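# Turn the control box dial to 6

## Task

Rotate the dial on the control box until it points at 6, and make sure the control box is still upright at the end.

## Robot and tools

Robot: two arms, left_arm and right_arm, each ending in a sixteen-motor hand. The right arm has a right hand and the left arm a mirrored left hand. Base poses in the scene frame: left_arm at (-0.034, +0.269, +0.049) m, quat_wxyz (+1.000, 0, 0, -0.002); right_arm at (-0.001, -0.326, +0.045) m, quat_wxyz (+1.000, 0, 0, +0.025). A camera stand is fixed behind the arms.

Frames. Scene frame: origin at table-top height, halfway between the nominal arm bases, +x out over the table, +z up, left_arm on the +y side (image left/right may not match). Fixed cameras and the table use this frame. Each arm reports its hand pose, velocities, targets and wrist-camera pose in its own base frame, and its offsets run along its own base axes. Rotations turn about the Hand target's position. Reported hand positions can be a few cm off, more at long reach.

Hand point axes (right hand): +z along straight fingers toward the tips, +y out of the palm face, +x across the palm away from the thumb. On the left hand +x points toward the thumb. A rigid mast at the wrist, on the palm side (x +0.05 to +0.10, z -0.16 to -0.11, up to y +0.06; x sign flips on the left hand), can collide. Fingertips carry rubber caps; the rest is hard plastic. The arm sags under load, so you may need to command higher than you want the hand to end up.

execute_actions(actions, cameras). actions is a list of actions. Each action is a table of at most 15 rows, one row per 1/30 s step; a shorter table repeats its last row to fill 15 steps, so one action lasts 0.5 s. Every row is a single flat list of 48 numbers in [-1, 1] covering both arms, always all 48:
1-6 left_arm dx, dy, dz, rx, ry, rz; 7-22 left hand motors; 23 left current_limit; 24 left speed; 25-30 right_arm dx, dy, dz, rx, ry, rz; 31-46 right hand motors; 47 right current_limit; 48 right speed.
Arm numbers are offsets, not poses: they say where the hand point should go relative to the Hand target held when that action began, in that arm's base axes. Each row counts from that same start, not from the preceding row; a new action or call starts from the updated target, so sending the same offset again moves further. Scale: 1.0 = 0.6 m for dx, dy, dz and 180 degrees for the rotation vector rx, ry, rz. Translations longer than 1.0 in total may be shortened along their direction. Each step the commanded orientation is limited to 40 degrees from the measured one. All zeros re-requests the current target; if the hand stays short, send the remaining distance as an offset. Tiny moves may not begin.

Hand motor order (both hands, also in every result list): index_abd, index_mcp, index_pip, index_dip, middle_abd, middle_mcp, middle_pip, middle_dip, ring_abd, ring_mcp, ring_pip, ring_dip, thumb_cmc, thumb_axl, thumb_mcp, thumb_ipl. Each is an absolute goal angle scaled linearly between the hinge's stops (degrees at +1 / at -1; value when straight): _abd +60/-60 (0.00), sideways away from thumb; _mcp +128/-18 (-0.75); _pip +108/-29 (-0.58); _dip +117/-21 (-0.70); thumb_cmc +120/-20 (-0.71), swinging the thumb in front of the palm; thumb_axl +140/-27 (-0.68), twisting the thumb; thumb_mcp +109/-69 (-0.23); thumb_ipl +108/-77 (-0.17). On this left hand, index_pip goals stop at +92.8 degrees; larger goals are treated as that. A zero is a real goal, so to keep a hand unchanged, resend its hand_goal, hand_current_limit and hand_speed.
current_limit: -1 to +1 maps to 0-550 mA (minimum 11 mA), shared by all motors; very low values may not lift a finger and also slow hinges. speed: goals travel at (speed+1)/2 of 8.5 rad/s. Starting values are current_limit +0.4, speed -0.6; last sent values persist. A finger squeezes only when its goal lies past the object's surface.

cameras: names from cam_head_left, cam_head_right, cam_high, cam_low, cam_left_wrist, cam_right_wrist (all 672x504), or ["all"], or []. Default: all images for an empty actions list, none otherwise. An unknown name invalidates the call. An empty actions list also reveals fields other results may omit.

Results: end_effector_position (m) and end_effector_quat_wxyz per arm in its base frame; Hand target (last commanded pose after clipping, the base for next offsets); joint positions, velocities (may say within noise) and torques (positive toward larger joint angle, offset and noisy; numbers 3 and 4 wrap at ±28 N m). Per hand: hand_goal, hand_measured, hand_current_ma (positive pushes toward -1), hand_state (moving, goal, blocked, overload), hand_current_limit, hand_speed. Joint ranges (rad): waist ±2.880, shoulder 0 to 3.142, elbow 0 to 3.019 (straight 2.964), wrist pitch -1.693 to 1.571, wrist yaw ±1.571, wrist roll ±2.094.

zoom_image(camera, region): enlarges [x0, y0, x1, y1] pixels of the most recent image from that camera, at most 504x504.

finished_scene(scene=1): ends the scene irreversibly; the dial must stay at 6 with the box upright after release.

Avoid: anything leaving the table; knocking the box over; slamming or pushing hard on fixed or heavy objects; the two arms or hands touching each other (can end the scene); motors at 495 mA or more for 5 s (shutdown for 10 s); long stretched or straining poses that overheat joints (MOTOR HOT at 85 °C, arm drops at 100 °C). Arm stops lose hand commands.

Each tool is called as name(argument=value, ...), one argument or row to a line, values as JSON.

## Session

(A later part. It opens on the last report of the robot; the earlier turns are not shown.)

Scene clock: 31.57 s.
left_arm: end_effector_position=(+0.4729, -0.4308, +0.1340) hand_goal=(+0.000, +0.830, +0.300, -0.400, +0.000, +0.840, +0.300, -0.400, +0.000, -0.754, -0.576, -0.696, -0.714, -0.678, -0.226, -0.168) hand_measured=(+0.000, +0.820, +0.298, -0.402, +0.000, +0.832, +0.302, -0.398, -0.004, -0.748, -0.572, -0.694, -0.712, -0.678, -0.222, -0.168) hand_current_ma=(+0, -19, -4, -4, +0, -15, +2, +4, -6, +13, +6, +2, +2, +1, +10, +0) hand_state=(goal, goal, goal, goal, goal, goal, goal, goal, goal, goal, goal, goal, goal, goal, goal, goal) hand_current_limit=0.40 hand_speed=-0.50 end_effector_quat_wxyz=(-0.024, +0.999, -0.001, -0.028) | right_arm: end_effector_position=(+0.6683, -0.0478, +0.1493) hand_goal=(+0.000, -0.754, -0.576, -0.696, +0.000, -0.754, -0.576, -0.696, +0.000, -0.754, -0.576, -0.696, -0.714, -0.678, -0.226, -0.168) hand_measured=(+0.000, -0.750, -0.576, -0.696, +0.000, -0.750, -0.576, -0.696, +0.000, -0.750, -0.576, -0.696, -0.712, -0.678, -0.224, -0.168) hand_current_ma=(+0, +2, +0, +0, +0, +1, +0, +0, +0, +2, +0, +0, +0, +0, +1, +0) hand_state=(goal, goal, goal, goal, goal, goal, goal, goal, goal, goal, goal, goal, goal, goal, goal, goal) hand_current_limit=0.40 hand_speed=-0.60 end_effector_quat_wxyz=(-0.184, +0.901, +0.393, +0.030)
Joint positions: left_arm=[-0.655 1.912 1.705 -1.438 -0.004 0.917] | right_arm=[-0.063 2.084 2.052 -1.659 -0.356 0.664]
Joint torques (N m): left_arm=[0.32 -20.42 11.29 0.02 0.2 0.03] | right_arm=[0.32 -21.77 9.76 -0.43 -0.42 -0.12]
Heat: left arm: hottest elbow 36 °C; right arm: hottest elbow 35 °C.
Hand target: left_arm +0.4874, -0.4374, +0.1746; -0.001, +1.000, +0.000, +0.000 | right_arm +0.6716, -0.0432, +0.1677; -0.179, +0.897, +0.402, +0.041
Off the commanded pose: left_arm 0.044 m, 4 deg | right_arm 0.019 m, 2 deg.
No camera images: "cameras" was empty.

execute_actions(
  actions=[
    [[0,0,0.025,0,0,0, 0,0.83,0.3,-0.4,0,0.84,0.3,-0.4,0,-0.754,-0.576,-0.696,-0.714,-0.678,-0.226,-0.168,0.4,-0.5, 0,0,0,0,0,0, 0,-0.754,-0.576,-0.696,0,-0.754,-0.576,-0.696,0,-0.754,-0.576,-0.696,-0.714,-0.678,-0.226,-0.168,0.4,-0.6]],
  ],
  cameras=["cam_left_wrist","cam_head_left","cam_head_right","cam_low"],
)

zoom_image(
  camera="cam_low",
  region=[220, 220, 280, 265],
)

zoom_image(
  camera="cam_head_left",
  region=[270, 210, 350, 290],
)

zoom_image(
  camera="cam_left_wrist",
  region=[360, 20, 520, 140],
)

Scene clock: 32.50 s.
left_arm: end_effector_position=(+0.4740, -0.4317, +0.1497) hand_goal=(+0.000, +0.830, +0.300, -0.400, +0.000, +0.840, +0.300, -0.400, +0.000, -0.754, -0.576, -0.696, -0.714, -0.678, -0.226, -0.168) hand_measured=(+0.000, +0.820, +0.298, -0.402, +0.000, +0.832, +0.302, -0.398, -0.004, -0.748, -0.572, -0.694, -0.712, -0.678, -0.222, -0.168) hand_current_ma=(+0, -19, -4, -4, +0, -15, +2, +4, -5, +13, +6, +2, +2, +1, +10, +0) hand_state=(goal, goal, goal, goal, goal, goal, goal, goal, goal, goal, goal, goal, goal, goal, goal, goal) hand_current_limit=0.40 hand_speed=-0.50 end_effector_quat_wxyz=(-0.023, +0.999, -0.001, -0.028) | right_arm: end_effector_position=(+0.6683, -0.0478, +0.1493) hand_goal=(+0.000, -0.754, -0.576, -0.696, +0.000, -0.754, -0.576, -0.696, +0.000, -0.754, -0.576, -0.696, -0.714, -0.678, -0.226, -0.168) hand_measured=(+0.000, -0.750, -0.576, -0.696, +0.000, -0.750, -0.576, -0.696, +0.000, -0.750, -0.576, -0.696, -0.712, -0.678, -0.224, -0.168) hand_current_ma=(+0, +2, +0, +0, +0, +1, +0, +0, +0, +2, +0, +0, +0, +0, +1, +0) hand_state=(goal, goal, goal, goal, goal, goal, goal, goal, goal, goal, goal, goal, goal, goal, goal, goal) hand_current_limit=0.40 hand_speed=-0.60 end_effector_quat_wxyz=(-0.184, +0.901, +0.393, +0.030)
Joint positions: left_arm=[-0.655 1.907 1.738 -1.475 -0.004 0.917] | right_arm=[-0.063 2.084 2.052 -1.659 -0.356 0.664]
Joint torques (N m): left_arm=[0.32 -20.25 11.32 0.09 0.2 0.03] | right_arm=[0.26 -21.77 9.7 -0.42 -0.42 -0.13]
Heat: left arm: hottest elbow 36 °C; right arm: hottest elbow 35 °C.
Hand target: left_arm +0.4875, -0.4375, +0.1896; -0.001, +1.000, +0.000, +0.000 | right_arm +0.6716, -0.0432, +0.1677; -0.179, +0.897, +0.402, +0.041
Off the commanded pose: left_arm 0.042 m, 4 deg | right_arm 0.019 m, 2 deg.
Images, in order (width x height): cam_head_left 672x504, cam_head_right 672x504, cam_low 672x504, cam_left_wrist 672x504.

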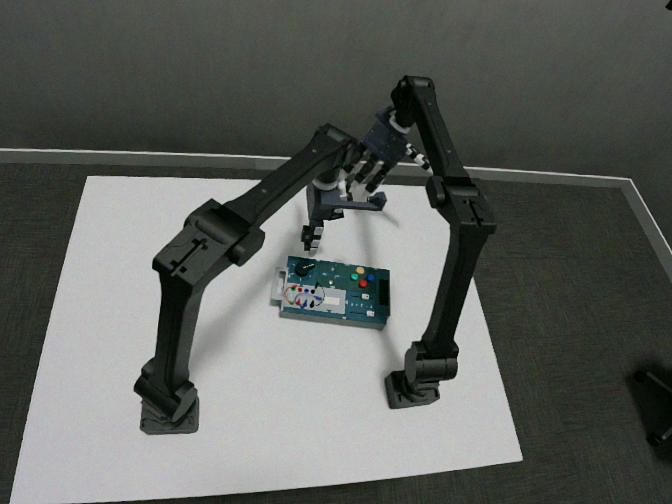

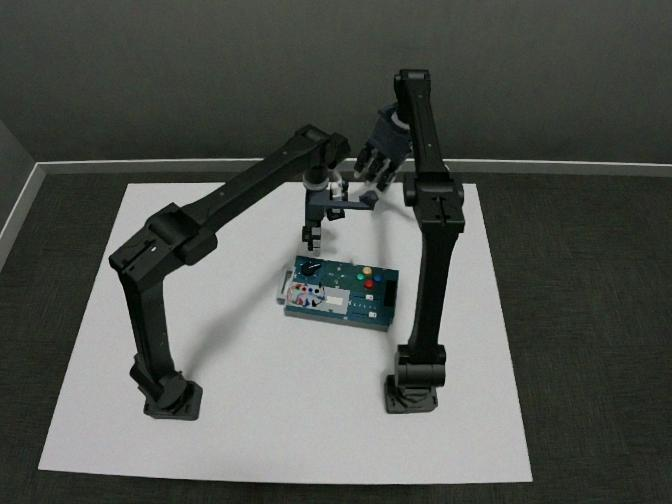

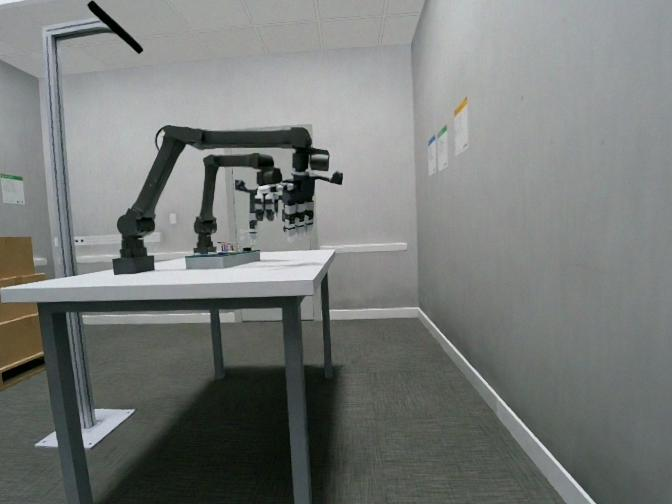

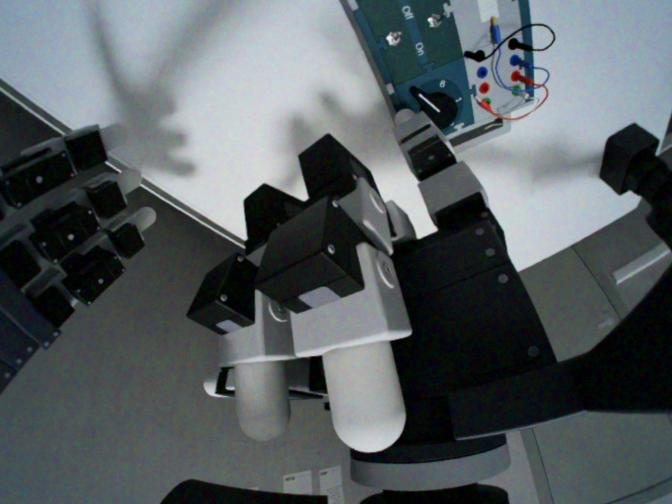

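Scaled by 8.400 from the camera's 672x504 image, which has a finer 960x720 frame.

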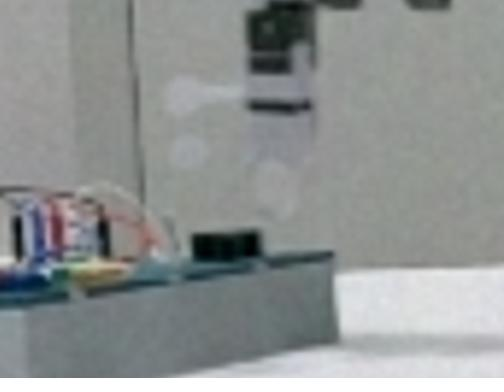

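Scaled by 6.300 from the camera's 672x504 image, which has a finer 960x720 frame.

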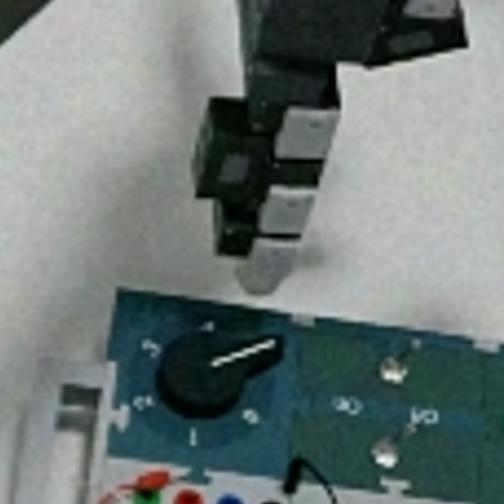

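Scaled by 3.150 from the camera's 672x504 image, which has a finer 960x720 frame.

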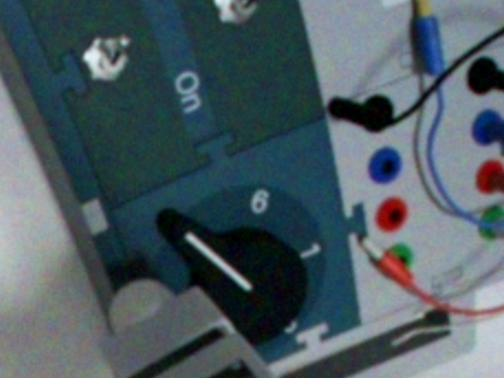

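execute_actions(
  actions=[
    [[0,0,0.02,0,0,0, 0,0.83,0.3,-0.4,0,0.84,0.3,-0.4,-0.25,-0.754,-0.576,-0.696,-0.714,-0.678,-0.226,-0.168,0.4,-0.5, 0,0,0,0,0,0, 0,-0.754,-0.576,-0.696,0,-0.754,-0.576,-0.696,0,-0.754,-0.576,-0.696,-0.714,-0.678,-0.226,-0.168,0.4,-0.6]],
    [[-0.046,-0.0122,0,0,0,0, 0,0.83,0.3,-0.4,0,0.84,0.3,-0.4,-0.25,-0.754,-0.576,-0.696,-0.714,-0.678,-0.226,-0.168,0.4,-0.5, 0,0,0,0,0,0, 0,-0.754,-0.576,-0.696,0,-0.754,-0.576,-0.696,0,-0.754,-0.576,-0.696,-0.714,-0.678,-0.226,-0.168,0.4,-0.6]],
  ],
  cameras=["cam_left_wrist","cam_head_left","cam_low"],
)

zoom_image(
  camera="cam_low",
  region=[220, 220, 280, 265],
)

zoom_image(
  camera="cam_head_left",
  region=[270, 210, 350, 290],
)

zoom_image(
  camera="cam_left_wrist",
  region=[360, 20, 520, 140],
)

Scene clock: 34.80 s.
left_arm: end_effector_position=(+0.4586, -0.4432, +0.1878) hand_goal=(+0.000, +0.830, +0.300, -0.400, +0.000, +0.840, +0.300, -0.400, -0.250, -0.754, -0.576, -0.696, -0.714, -0.678, -0.226, -0.168) hand_measured=(+0.000, +0.820, +0.298, -0.402, +0.000, +0.832, +0.302, -0.398, -0.244, -0.748, -0.572, -0.694, -0.712, -0.678, -0.222, -0.168) hand_current_ma=(+0, -19, -4, -4, +0, -15, +2, +4, +7, +12, +6, +2, +2, +1, +10, +0) hand_state=(goal, goal, goal, goal, goal, goal, goal, goal, goal, goal, goal, goal, goal, goal, goal, goal) hand_current_limit=0.40 hand_speed=-0.50 end_effector_quat_wxyz=(-0.011, +1.000, -0.007, -0.012) | right_arm: end_effector_position=(+0.6683, -0.0478, +0.1493) hand_goal=(+0.000, -0.754, -0.576, -0.696, +0.000, -0.754, -0.576, -0.696, +0.000, -0.754, -0.576, -0.696, -0.714, -0.678, -0.226, -0.168) hand_measured=(+0.000, -0.750, -0.576, -0.696, +0.000, -0.750, -0.576, -0.696, +0.000, -0.750, -0.576, -0.696, -0.712, -0.678, -0.224, -0.168) hand_current_ma=(+0, +2, +0, +0, +0, +1, +0, +0, +0, +2, +0, +0, +0, +0, +1, +0) hand_state=(goal, goal, goal, goal, goal, goal, goal, goal, goal, goal, goal, goal, goal, goal, goal, goal) hand_current_limit=0.40 hand_speed=-0.60 end_effector_quat_wxyz=(-0.184, +0.901, +0.393, +0.030)
Joint positions: left_arm=[-0.686 1.854 1.755 -1.504 -0.001 0.899] | right_arm=[-0.063 2.084 2.052 -1.659 -0.356 0.664]
Joint torques (N m): left_arm=[-0.15 -19.08 7.64 0.79 0.14 -0.22] | right_arm=[0.26 -21.89 9.74 -0.4 -0.42 -0.12]
Heat: left arm: hottest elbow 36 °C; right arm: hottest elbow 35 °C.
Hand target: left_arm +0.4598, -0.4448, +0.2018; +0.000, +1.000, +0.000, +0.000 | right_arm +0.6716, -0.0432, +0.1677; -0.179, +0.897, +0.402, +0.041
Off the commanded pose: left_arm 0.014 m, 2 deg | right_arm 0.019 m, 2 deg.
Images, in order (width x height): cam_head_left 672x504, cam_low 672x504, cam_left_wrist 672x504.

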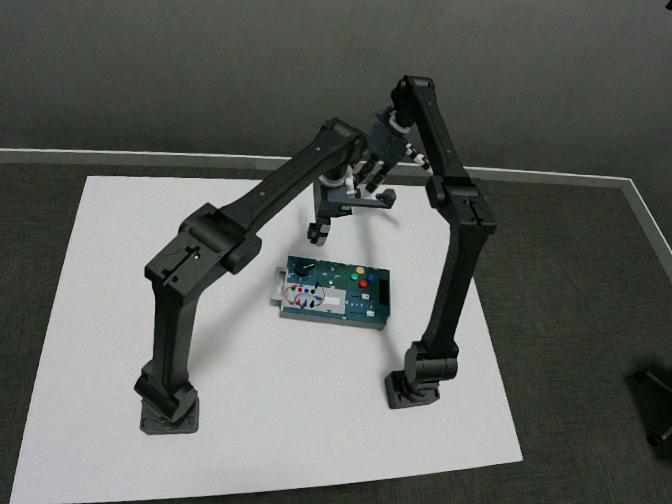

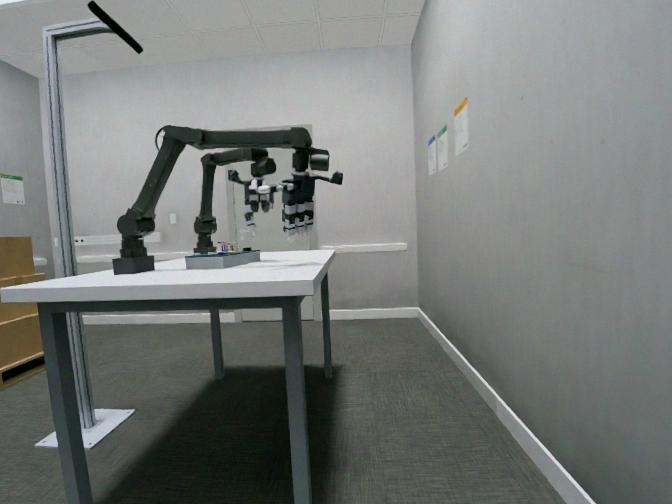

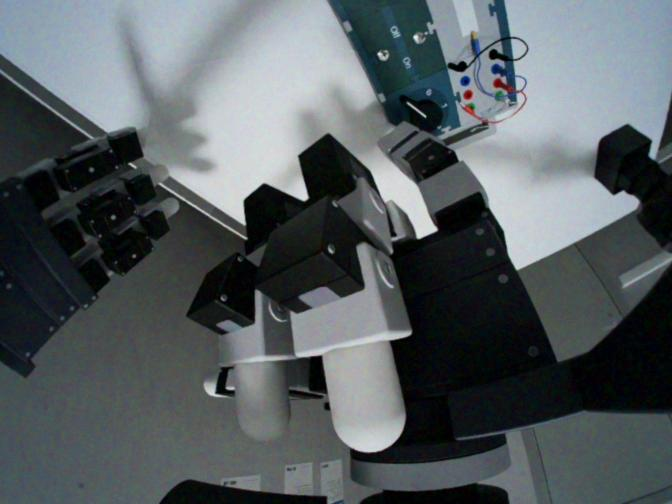

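Scaled by 8.400 from the camera's 672x504 image, which has a finer 960x720 frame.

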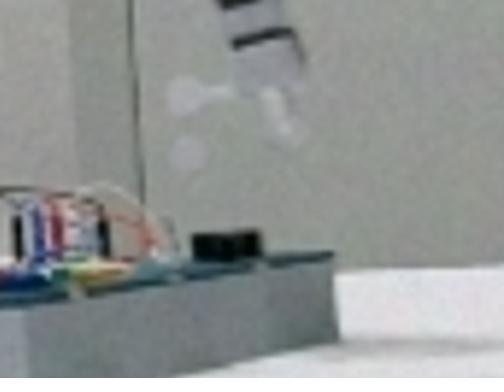

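Scaled by 6.300 from the camera's 672x504 image, which has a finer 960x720 frame.

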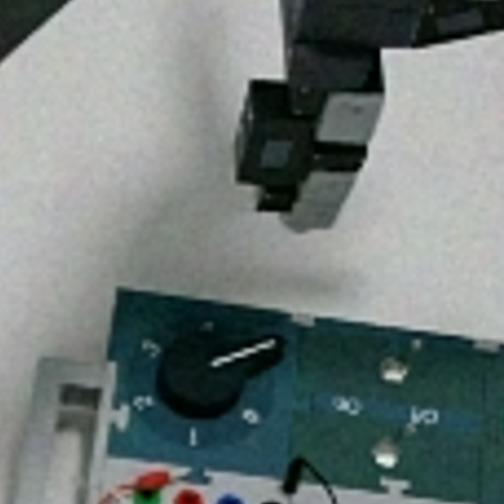

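Scaled by 3.150 from the camera's 672x504 image, which has a finer 960x720 frame.

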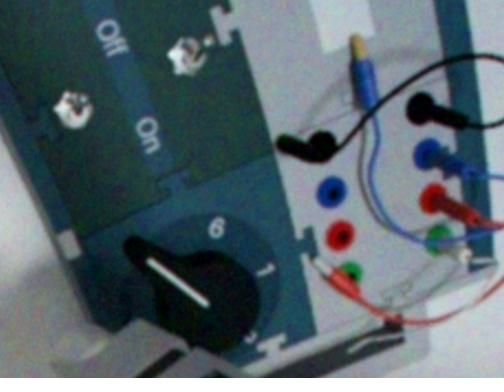

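execute_actions(
  actions=[
    [[-0.023,0.0108,-0.05,0,0,0, 0,0.83,0.3,-0.4,0,0.84,0.3,-0.4,-0.25,-0.754,-0.576,-0.696,-0.714,-0.678,-0.226,-0.168,0.4,-0.5, 0,0,0,0,0,0, 0,-0.754,-0.576,-0.696,0,-0.754,-0.576,-0.696,0,-0.754,-0.576,-0.696,-0.714,-0.678,-0.226,-0.168,0.4,-0.6]],
    [[0,0,-0.03,0,0,0, 0,0.83,0.3,-0.4,0,0.84,0.3,-0.4,-0.25,-0.754,-0.576,-0.696,-0.714,-0.678,-0.226,-0.168,0.4,-0.5, 0,0,0,0,0,0, 0,-0.754,-0.576,-0.696,0,-0.754,-0.576,-0.696,0,-0.754,-0.576,-0.696,-0.714,-0.678,-0.226,-0.168,0.4,-0.6]],
  ],
  cameras=["cam_left_wrist","cam_head_left","cam_low"],
)

zoom_image(
  camera="cam_low",
  region=[220, 220, 280, 265],
)

zoom_image(
  camera="cam_head_left",
  region=[270, 210, 350, 290],
)

zoom_image(
  camera="cam_left_wrist",
  region=[360, 20, 520, 140],
)

Scene clock: 36.80 s.
left_arm: end_effector_position=(+0.4468, -0.4328, +0.1403) hand_goal=(+0.000, +0.830, +0.300, -0.400, +0.000, +0.840, +0.300, -0.400, -0.250, -0.754, -0.576, -0.696, -0.714, -0.678, -0.226, -0.168) hand_measured=(+0.000, +0.820, +0.298, -0.402, +0.000, +0.832, +0.302, -0.398, -0.246, -0.748, -0.572, -0.694, -0.712, -0.678, -0.222, -0.168) hand_current_ma=(+0, -19, -4, -4, +0, -15, +2, +4, +6, +11, +6, +2, +2, +1, +10, +0) hand_state=(goal, goal, goal, goal, goal, goal, goal, goal, goal, goal, goal, goal, goal, goal, goal, goal) hand_current_limit=0.40 hand_speed=-0.50 end_effector_quat_wxyz=(-0.011, +1.000, -0.003, -0.012) | right_arm: end_effector_position=(+0.6683, -0.0478, +0.1493) hand_goal=(+0.000, -0.754, -0.576, -0.696, +0.000, -0.754, -0.576, -0.696, +0.000, -0.754, -0.576, -0.696, -0.714, -0.678, -0.226, -0.168) hand_measured=(+0.000, -0.750, -0.576, -0.696, +0.000, -0.750, -0.576, -0.696, +0.000, -0.750, -0.576, -0.696, -0.712, -0.678, -0.224, -0.168) hand_current_ma=(+0, +2, +0, +0, +0, +1, +0, +0, +0, +2, +0, +0, +0, +0, +1, +0) hand_state=(goal, goal, goal, goal, goal, goal, goal, goal, goal, goal, goal, goal, goal, goal, goal, goal) hand_current_limit=0.40 hand_speed=-0.60 end_effector_quat_wxyz=(-0.184, +0.901, +0.393, +0.030)
Joint positions: left_arm=[-0.686 1.832 1.598 -1.37 -0.001 0.891] | right_arm=[-0.063 2.084 2.052 -1.659 -0.356 0.664]
Joint torques (N m): left_arm=[-0.79 -18.55 7.47 0.85 0.14 -0.2] | right_arm=[0.26 -21.77 9.73 -0.43 -0.42 -0.13]
Heat: left arm: hottest elbow 36 °C; right arm: hottest elbow 35 °C.
Hand target: left_arm +0.4462, -0.4383, +0.1538; +0.000, +1.000, +0.000, +0.000 | right_arm +0.6716, -0.0432, +0.1677; -0.179, +0.897, +0.402, +0.041
Off the commanded pose: left_arm 0.014 m, 2 deg | right_arm 0.019 m, 2 deg.
Images, in order (width x height): cam_head_left 672x504, cam_low 672x504, cam_left_wrist 672x504.

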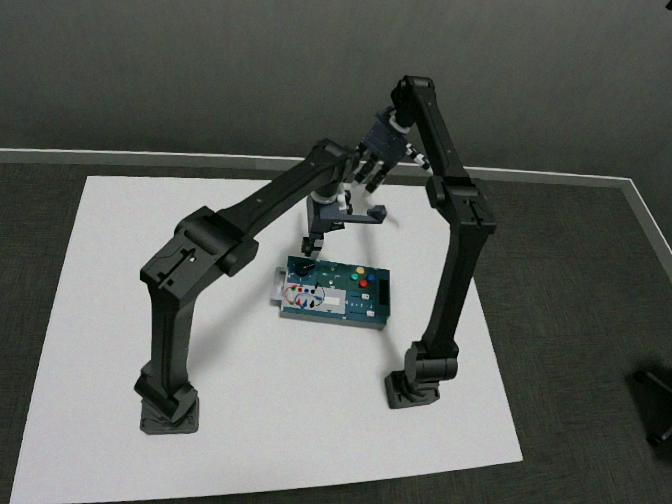

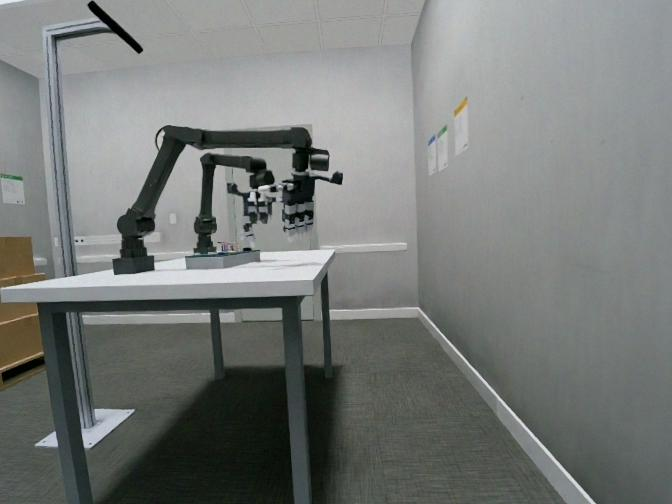

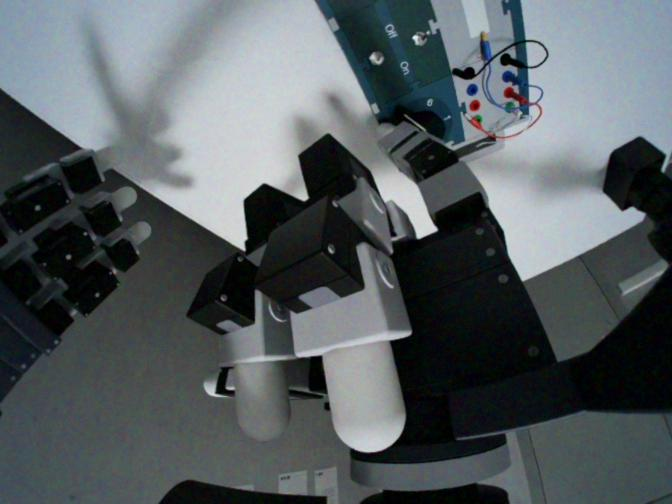

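Scaled by 8.400 from the camera's 672x504 image, which has a finer 960x720 frame.

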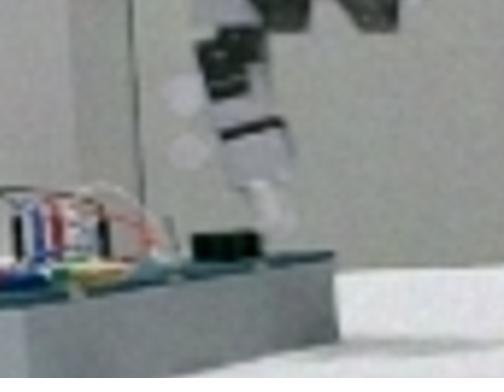

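Scaled by 6.300 from the camera's 672x504 image, which has a finer 960x720 frame.

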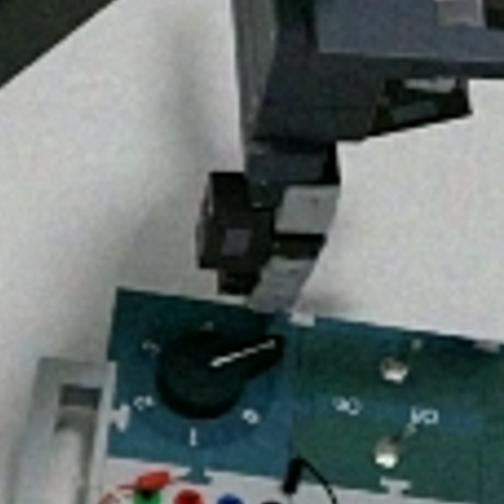

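Scaled by 3.150 from the camera's 672x504 image, which has a finer 960x720 frame.

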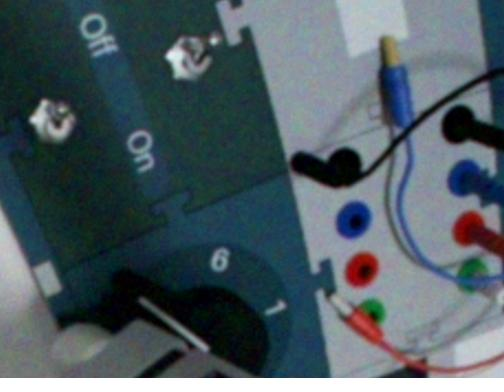

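execute_actions(
  actions=[
    [[0,-0.01,-0.0133,0,0,0, 0,0.83,0.3,-0.4,0,0.84,0.3,-0.4,-0.25,-0.754,-0.576,-0.696,-0.714,-0.678,-0.226,-0.168,0.4,-0.5, 0,0,0,0,0,0, 0,-0.754,-0.576,-0.696,0,-0.754,-0.576,-0.696,0,-0.754,-0.576,-0.696,-0.714,-0.678,-0.226,-0.168,0.4,-0.6]],
  ],
  cameras=["cam_left_wrist","cam_low"],
)

zoom_image(
  camera="cam_low",
  region=[220, 220, 280, 265],
)

zoom_image(
  camera="cam_left_wrist",
  region=[360, 20, 520, 140],
)

Scene clock: 37.87 s.
left_arm: end_effector_position=(+0.4458, -0.4396, +0.1413) hand_goal=(+0.000, +0.830, +0.300, -0.400, +0.000, +0.840, +0.300, -0.400, -0.250, -0.754, -0.576, -0.696, -0.714, -0.678, -0.226, -0.168) hand_measured=(+0.000, +0.820, +0.298, -0.402, +0.000, +0.832, +0.302, -0.398, -0.246, -0.748, -0.572, -0.694, -0.712, -0.678, -0.222, -0.168) hand_current_ma=(+0, -19, -4, -4, +0, -15, +2, +4, +6, +11, +6, +2, +2, +1, +10, +0) hand_state=(goal, goal, goal, goal, goal, goal, goal, goal, goal, goal, goal, goal, goal, goal, goal, goal) hand_current_limit=0.40 hand_speed=-0.50 end_effector_quat_wxyz=(-0.006, +1.000, -0.004, -0.007) | right_arm: end_effector_position=(+0.6683, -0.0478, +0.1493) hand_goal=(+0.000, -0.754, -0.576, -0.696, +0.000, -0.754, -0.576, -0.696, +0.000, -0.754, -0.576, -0.696, -0.714, -0.678, -0.226, -0.168) hand_measured=(+0.000, -0.750, -0.576, -0.696, +0.000, -0.750, -0.576, -0.696, +0.000, -0.750, -0.576, -0.696, -0.712, -0.678, -0.224, -0.168) hand_current_ma=(+0, +2, +0, +0, +0, +1, +0, +0, +0, +2, +0, +0, +0, +0, +1, +0) hand_state=(goal, goal, goal, goal, goal, goal, goal, goal, goal, goal, goal, goal, goal, goal, goal, goal) hand_current_limit=0.40 hand_speed=-0.60 end_effector_quat_wxyz=(-0.184, +0.901, +0.393, +0.030)
Joint positions: left_arm=[-0.696 1.832 1.598 -1.355 -0.001 0.883] | right_arm=[-0.063 2.084 2.052 -1.659 -0.356 0.664]
Joint torques (N m): left_arm=[-0.5 -17.2 7.47 0.91 0.13 -0.19] | right_arm=[0.32 -21.71 9.72 -0.43 -0.42 -0.12]
Heat: left arm: hottest elbow 37 °C; right arm: hottest elbow 35 °C.
Hand target: left_arm +0.4462, -0.4443, +0.1458; +0.000, +1.000, +0.000, +0.000 | right_arm +0.6716, -0.0432, +0.1677; -0.179, +0.897, +0.402, +0.041
Off the commanded pose: left_arm 0.007 m, 1 deg | right_arm 0.019 m, 2 deg.
Images, in order (width x height): cam_low 672x504, cam_left_wrist 672x504.

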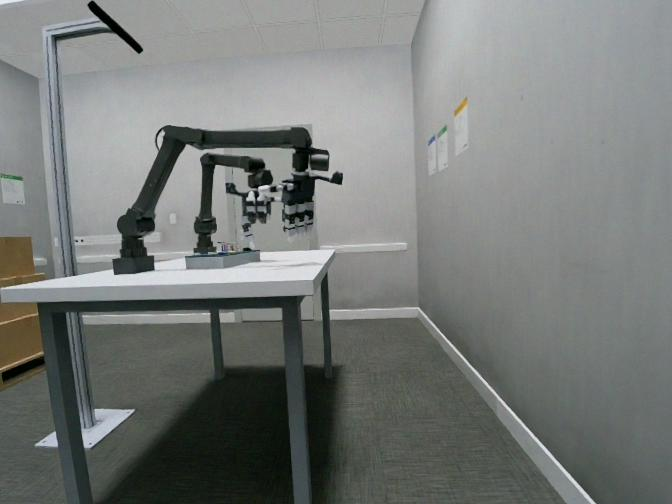

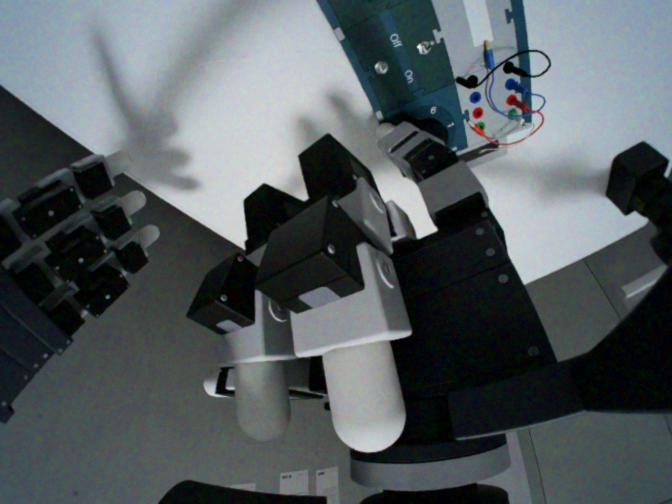

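Scaled by 8.400 from the camera's 672x504 image, which has a finer 960x720 frame.

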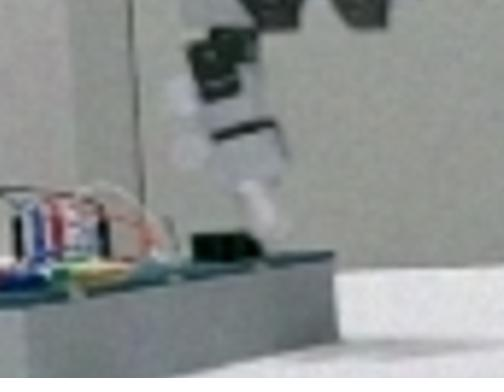

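Scaled by 3.150 from the camera's 672x504 image, which has a finer 960x720 frame.

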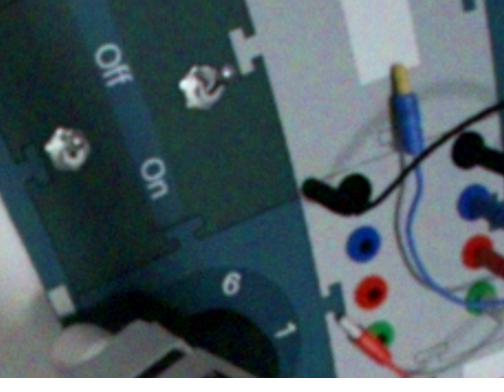

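execute_actions(
  actions=[
    [[0,0,-0.02,0,0,0, 0,0.83,0.3,-0.4,0,0.84,0.3,-0.4,-0.25,-0.754,-0.576,-0.696,-0.714,-0.678,-0.226,-0.168,0.4,-0.5, 0,0,0,0,0,0, 0,-0.754,-0.576,-0.696,0,-0.754,-0.576,-0.696,0,-0.754,-0.576,-0.696,-0.714,-0.678,-0.226,-0.168,0.4,-0.6]],
  ],
  cameras=["cam_left_wrist","cam_low","cam_head_left","cam_head_right"],
)

zoom_image(
  camera="cam_low",
  region=[220, 220, 280, 265],
)

zoom_image(
  camera="cam_left_wrist",
  region=[360, 20, 520, 140],
)

zoom_image(
  camera="cam_head_right",
  region=[270, 210, 350, 290],
)

zoom_image(
  camera="cam_head_left",
  region=[270, 210, 350, 290],
)

Scene clock: 38.83 s.
left_arm: end_effector_position=(+0.4457, -0.4394, +0.1337) hand_goal=(+0.000, +0.830, +0.300, -0.400, +0.000, +0.840, +0.300, -0.400, -0.250, -0.754, -0.576, -0.696, -0.714, -0.678, -0.226, -0.168) hand_measured=(+0.000, +0.820, +0.298, -0.402, +0.000, +0.832, +0.302, -0.398, -0.246, -0.748, -0.572, -0.694, -0.712, -0.678, -0.222, -0.168) hand_current_ma=(+0, -19, -4, -4, +0, -15, +2, +4, +6, +11, +6, +2, +2, +1, +10, +0) hand_state=(goal, goal, goal, goal, goal, goal, goal, goal, goal, goal, goal, goal, goal, goal, goal, goal) hand_current_limit=0.40 hand_speed=-0.50 end_effector_quat_wxyz=(-0.004, +1.000, -0.004, -0.004) | right_arm: end_effector_position=(+0.6683, -0.0478, +0.1493) hand_goal=(+0.000, -0.754, -0.576, -0.696, +0.000, -0.754, -0.576, -0.696, +0.000, -0.754, -0.576, -0.696, -0.714, -0.678, -0.226, -0.168) hand_measured=(+0.000, -0.750, -0.576, -0.696, +0.000, -0.750, -0.576, -0.696, +0.000, -0.750, -0.576, -0.696, -0.712, -0.678, -0.224, -0.168) hand_current_ma=(+0, +2, +0, +0, +0, +1, +0, +0, +0, +2, +0, +0, +0, +0, +1, +0) hand_state=(goal, goal, goal, goal, goal, goal, goal, goal, goal, goal, goal, goal, goal, goal, goal, goal) hand_current_limit=0.40 hand_speed=-0.60 end_effector_quat_wxyz=(-0.184, +0.901, +0.393, +0.030)
Joint positions: left_arm=[-0.696 1.832 1.577 -1.326 -0.001 0.883] | right_arm=[-0.063 2.084 2.052 -1.659 -0.356 0.664]
Joint torques (N m): left_arm=[-0.62 -16.56 7.49 0.94 0.12 -0.2] | right_arm=[0.21 -21.83 9.73 -0.44 -0.42 -0.12]
Heat: left arm: hottest elbow 37 °C; right arm: hottest elbow 35 °C.
Hand target: left_arm +0.4462, -0.4442, +0.1338; +0.000, +1.000, +0.000, +0.000 | right_arm +0.6716, -0.0432, +0.1677; -0.179, +0.897, +0.402, +0.041
Off the commanded pose: left_arm 0.005 m, 1 deg | right_arm 0.019 m, 2 deg.
Images, in order (width x height): cam_head_left 672x504, cam_head_right 672x504, cam_low 672x504, cam_left_wrist 672x504.

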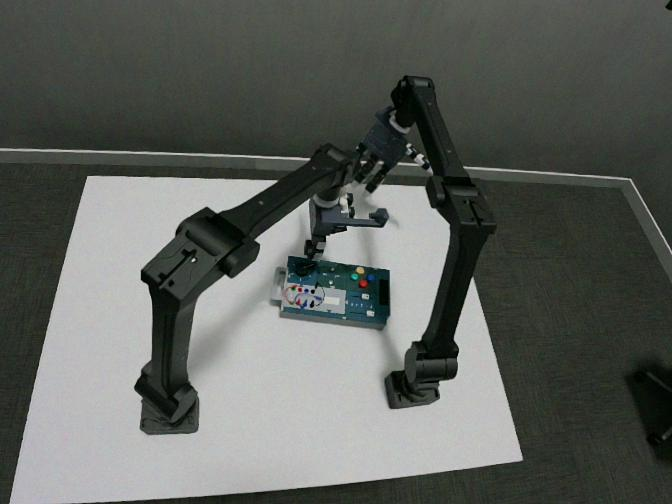

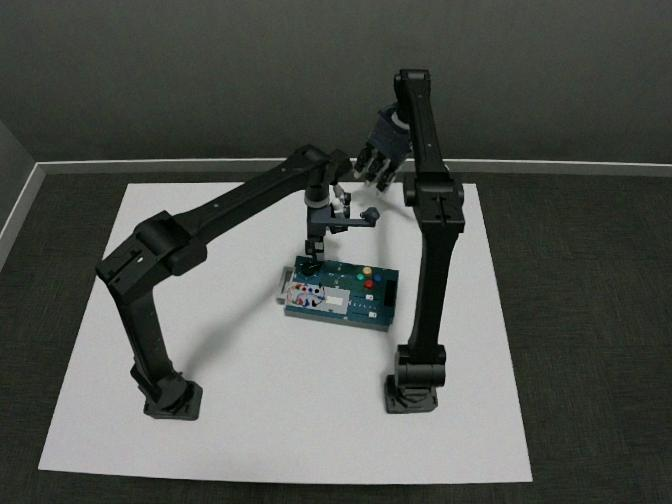

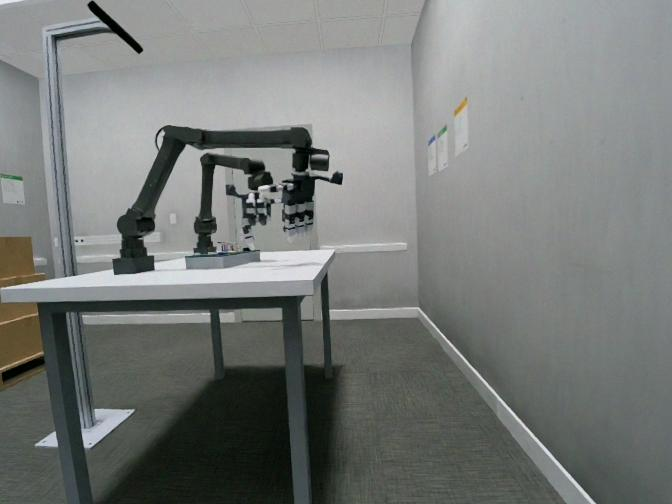

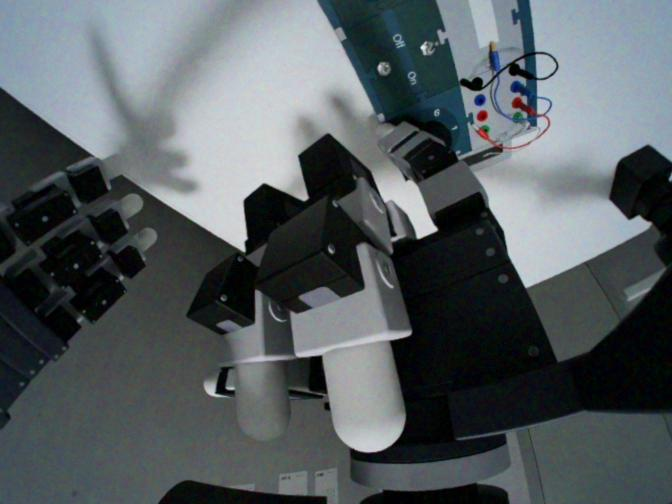

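Scaled by 8.400 from the camera's 672x504 image, which has a finer 960x720 frame.

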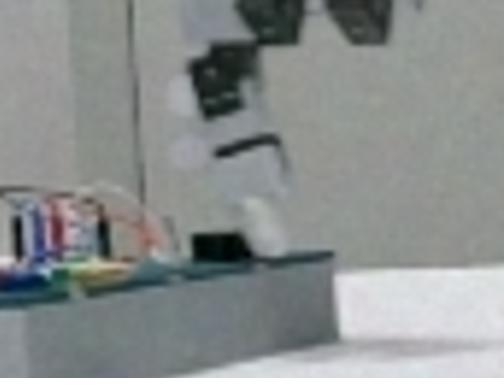

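Scaled by 3.150 from the camera's 672x504 image, which has a finer 960x720 frame.

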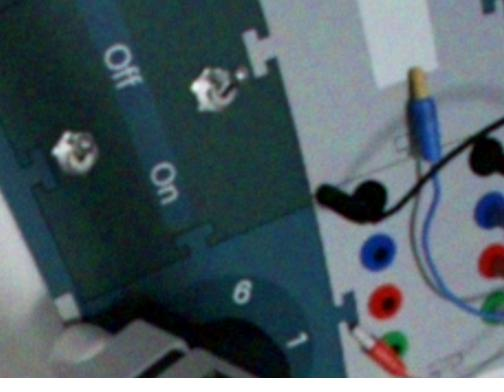

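Scaled by 6.300 from the camera's 672x504 image, which has a finer 960x720 frame.

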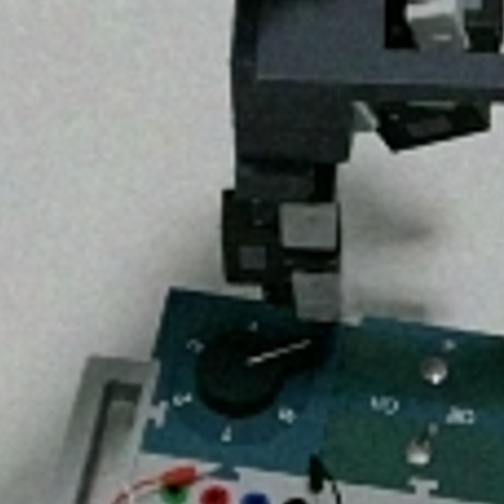

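Scaled by 6.300 from the camera's 672x504 image, which has a finer 960x720 frame.

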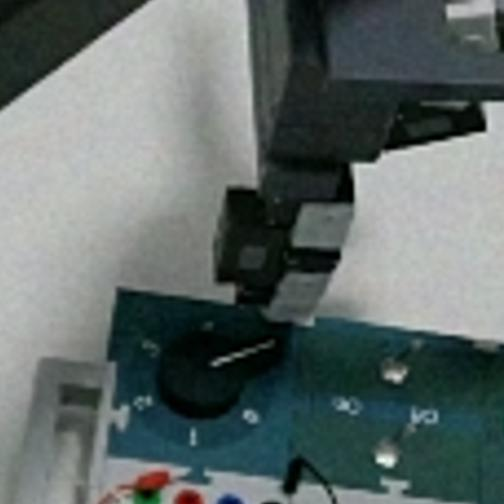

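execute_actions(
  actions=[
    [[0,0,0,0,0,0, 0,0.83,0.3,-0.4,0,0.84,0.3,-0.4,-0.05,-0.754,-0.576,-0.696,-0.714,-0.678,-0.226,-0.168,0.4,-0.88, 0,0,0,0,0,0, 0,-0.754,-0.576,-0.696,0,-0.754,-0.576,-0.696,0,-0.754,-0.576,-0.696,-0.714,-0.678,-0.226,-0.168,0.4,-0.6]],
  ],
  cameras=["cam_left_wrist","cam_low","cam_head_left","cam_head_right"],
)

zoom_image(
  camera="cam_low",
  region=[220, 220, 280, 265],
)

zoom_image(
  camera="cam_left_wrist",
  region=[360, 20, 520, 140],
)

zoom_image(
  camera="cam_head_right",
  region=[270, 210, 350, 290],
)

zoom_image(
  camera="cam_head_left",
  region=[270, 210, 350, 290],
)

Scene clock: 55.20 s.
left_arm: end_effector_position=(+0.4477, -0.4406, +0.1343) hand_goal=(+0.000, +0.830, +0.300, -0.400, +0.000, +0.840, +0.300, -0.400, -0.050, -0.754, -0.576, -0.696, -0.714, -0.678, -0.226, -0.168) hand_measured=(+0.000, +0.820, +0.298, -0.402, +0.000, +0.832, +0.302, -0.398, -0.138, -0.752, -0.574, -0.694, -0.712, -0.678, -0.222, -0.168) hand_current_ma=(+0, -19, -4, -4, +0, -15, +2, +4, -260, +2, +2, +2, +2, +1, +10, +0) hand_state=(goal, goal, goal, goal, goal, goal, goal, goal, blocked, goal, goal, goal, goal, goal, goal, goal) hand_current_limit=0.40 hand_speed=-0.88 end_effector_quat_wxyz=(-0.002, +1.000, -0.003, +0.000) | right_arm: end_effector_position=(+0.6683, -0.0478, +0.1493) hand_goal=(+0.000, -0.754, -0.576, -0.696, +0.000, -0.754, -0.576, -0.696, +0.000, -0.754, -0.576, -0.696, -0.714, -0.678, -0.226, -0.168) hand_measured=(+0.000, -0.750, -0.576, -0.696, +0.000, -0.750, -0.576, -0.696, +0.000, -0.750, -0.576, -0.696, -0.712, -0.678, -0.224, -0.168) hand_current_ma=(+0, +2, +0, +0, +0, +1, +0, +0, +0, +2, +0, +0, +0, +0, +1, +0) hand_state=(goal, goal, goal, goal, goal, goal, goal, goal, goal, goal, goal, goal, goal, goal, goal, goal) hand_current_limit=0.40 hand_speed=-0.60 end_effector_quat_wxyz=(-0.184, +0.901, +0.393, +0.030)
Joint positions: left_arm=[-0.696 1.832 1.577 -1.317 -0.003 0.882] | right_arm=[-0.063 2.084 2.052 -1.659 -0.356 0.664]
Joint torques (N m): left_arm=[-0.5 -16.5 7.47 0.59 0.21 -0.18] | right_arm=[0.26 -21.83 9.74 -0.43 -0.42 -0.13]
Heat: left arm: hottest elbow 38 °C; right arm: hottest elbow 36 °C.
Hand target: left_arm +0.4461, -0.4443, +0.1338; +0.000, +1.000, +0.000, +0.000 | right_arm +0.6716, -0.0432, +0.1677; -0.179, +0.897, +0.402, +0.041
Off the commanded pose: left_arm 0.004 m, 0 deg | right_arm 0.019 m, 2 deg.
Images, in order (width x height): cam_head_left 672x504, cam_head_right 672x504, cam_low 672x504, cam_left_wrist 672x504.

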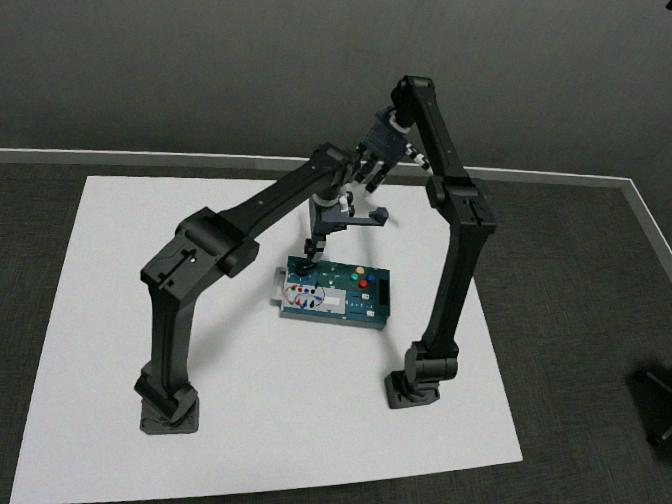

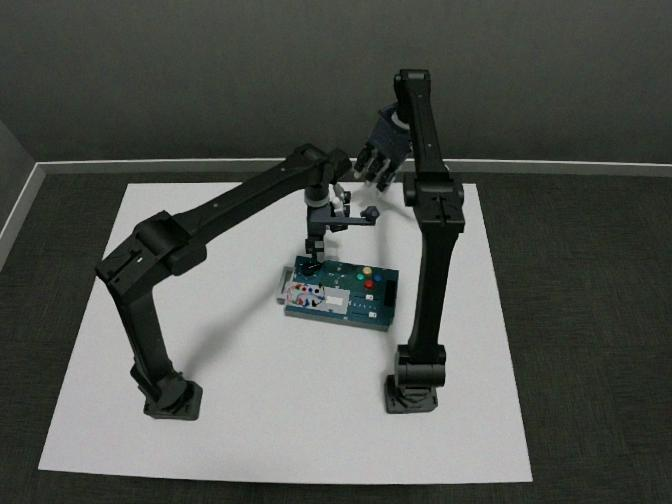

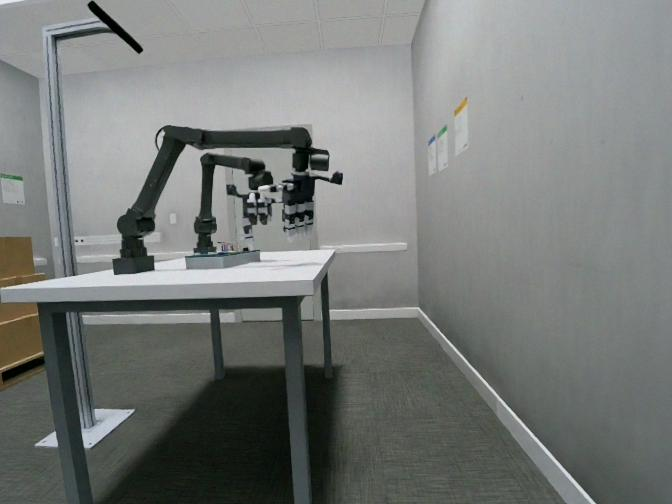

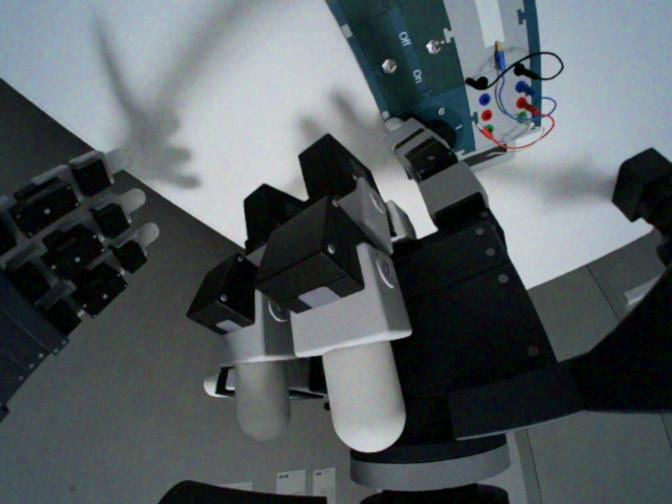

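Scaled by 8.400 from the camera's 672x504 image, which has a finer 960x720 frame.

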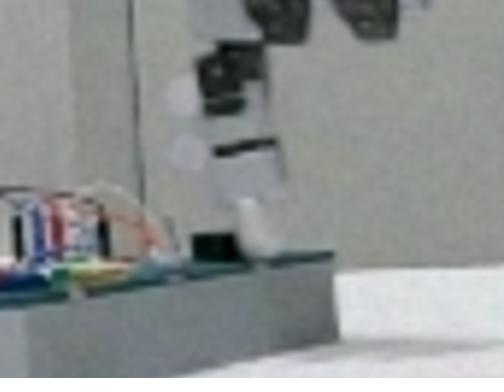

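Scaled by 3.150 from the camera's 672x504 image, which has a finer 960x720 frame.

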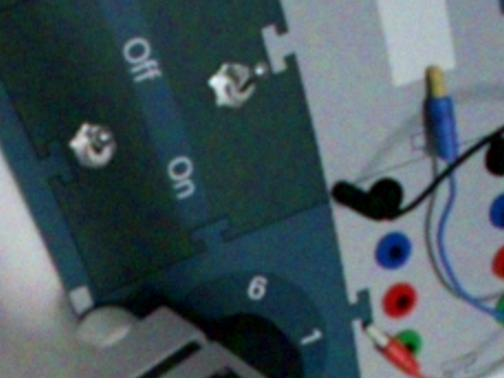

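Scaled by 6.300 from the camera's 672x504 image, which has a finer 960x720 frame.

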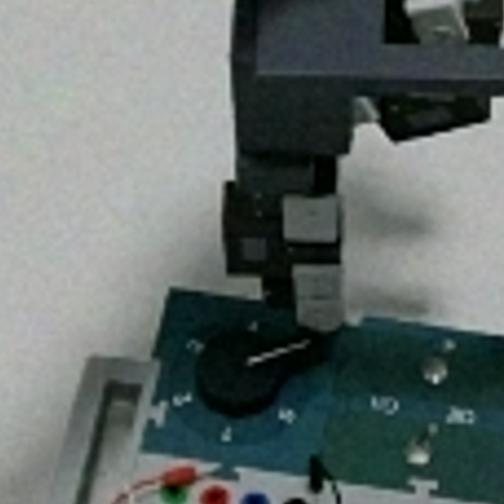

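Scaled by 6.300 from the camera's 672x504 image, which has a finer 960x720 frame.

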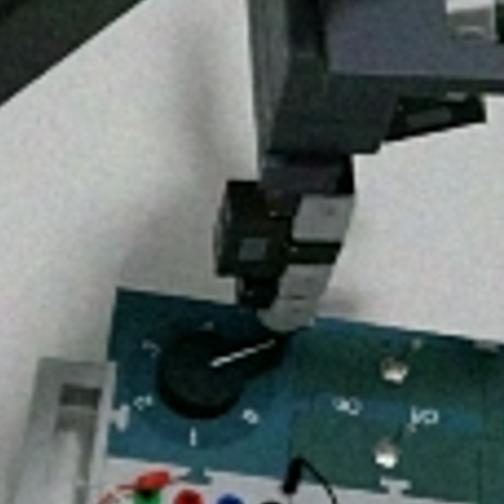

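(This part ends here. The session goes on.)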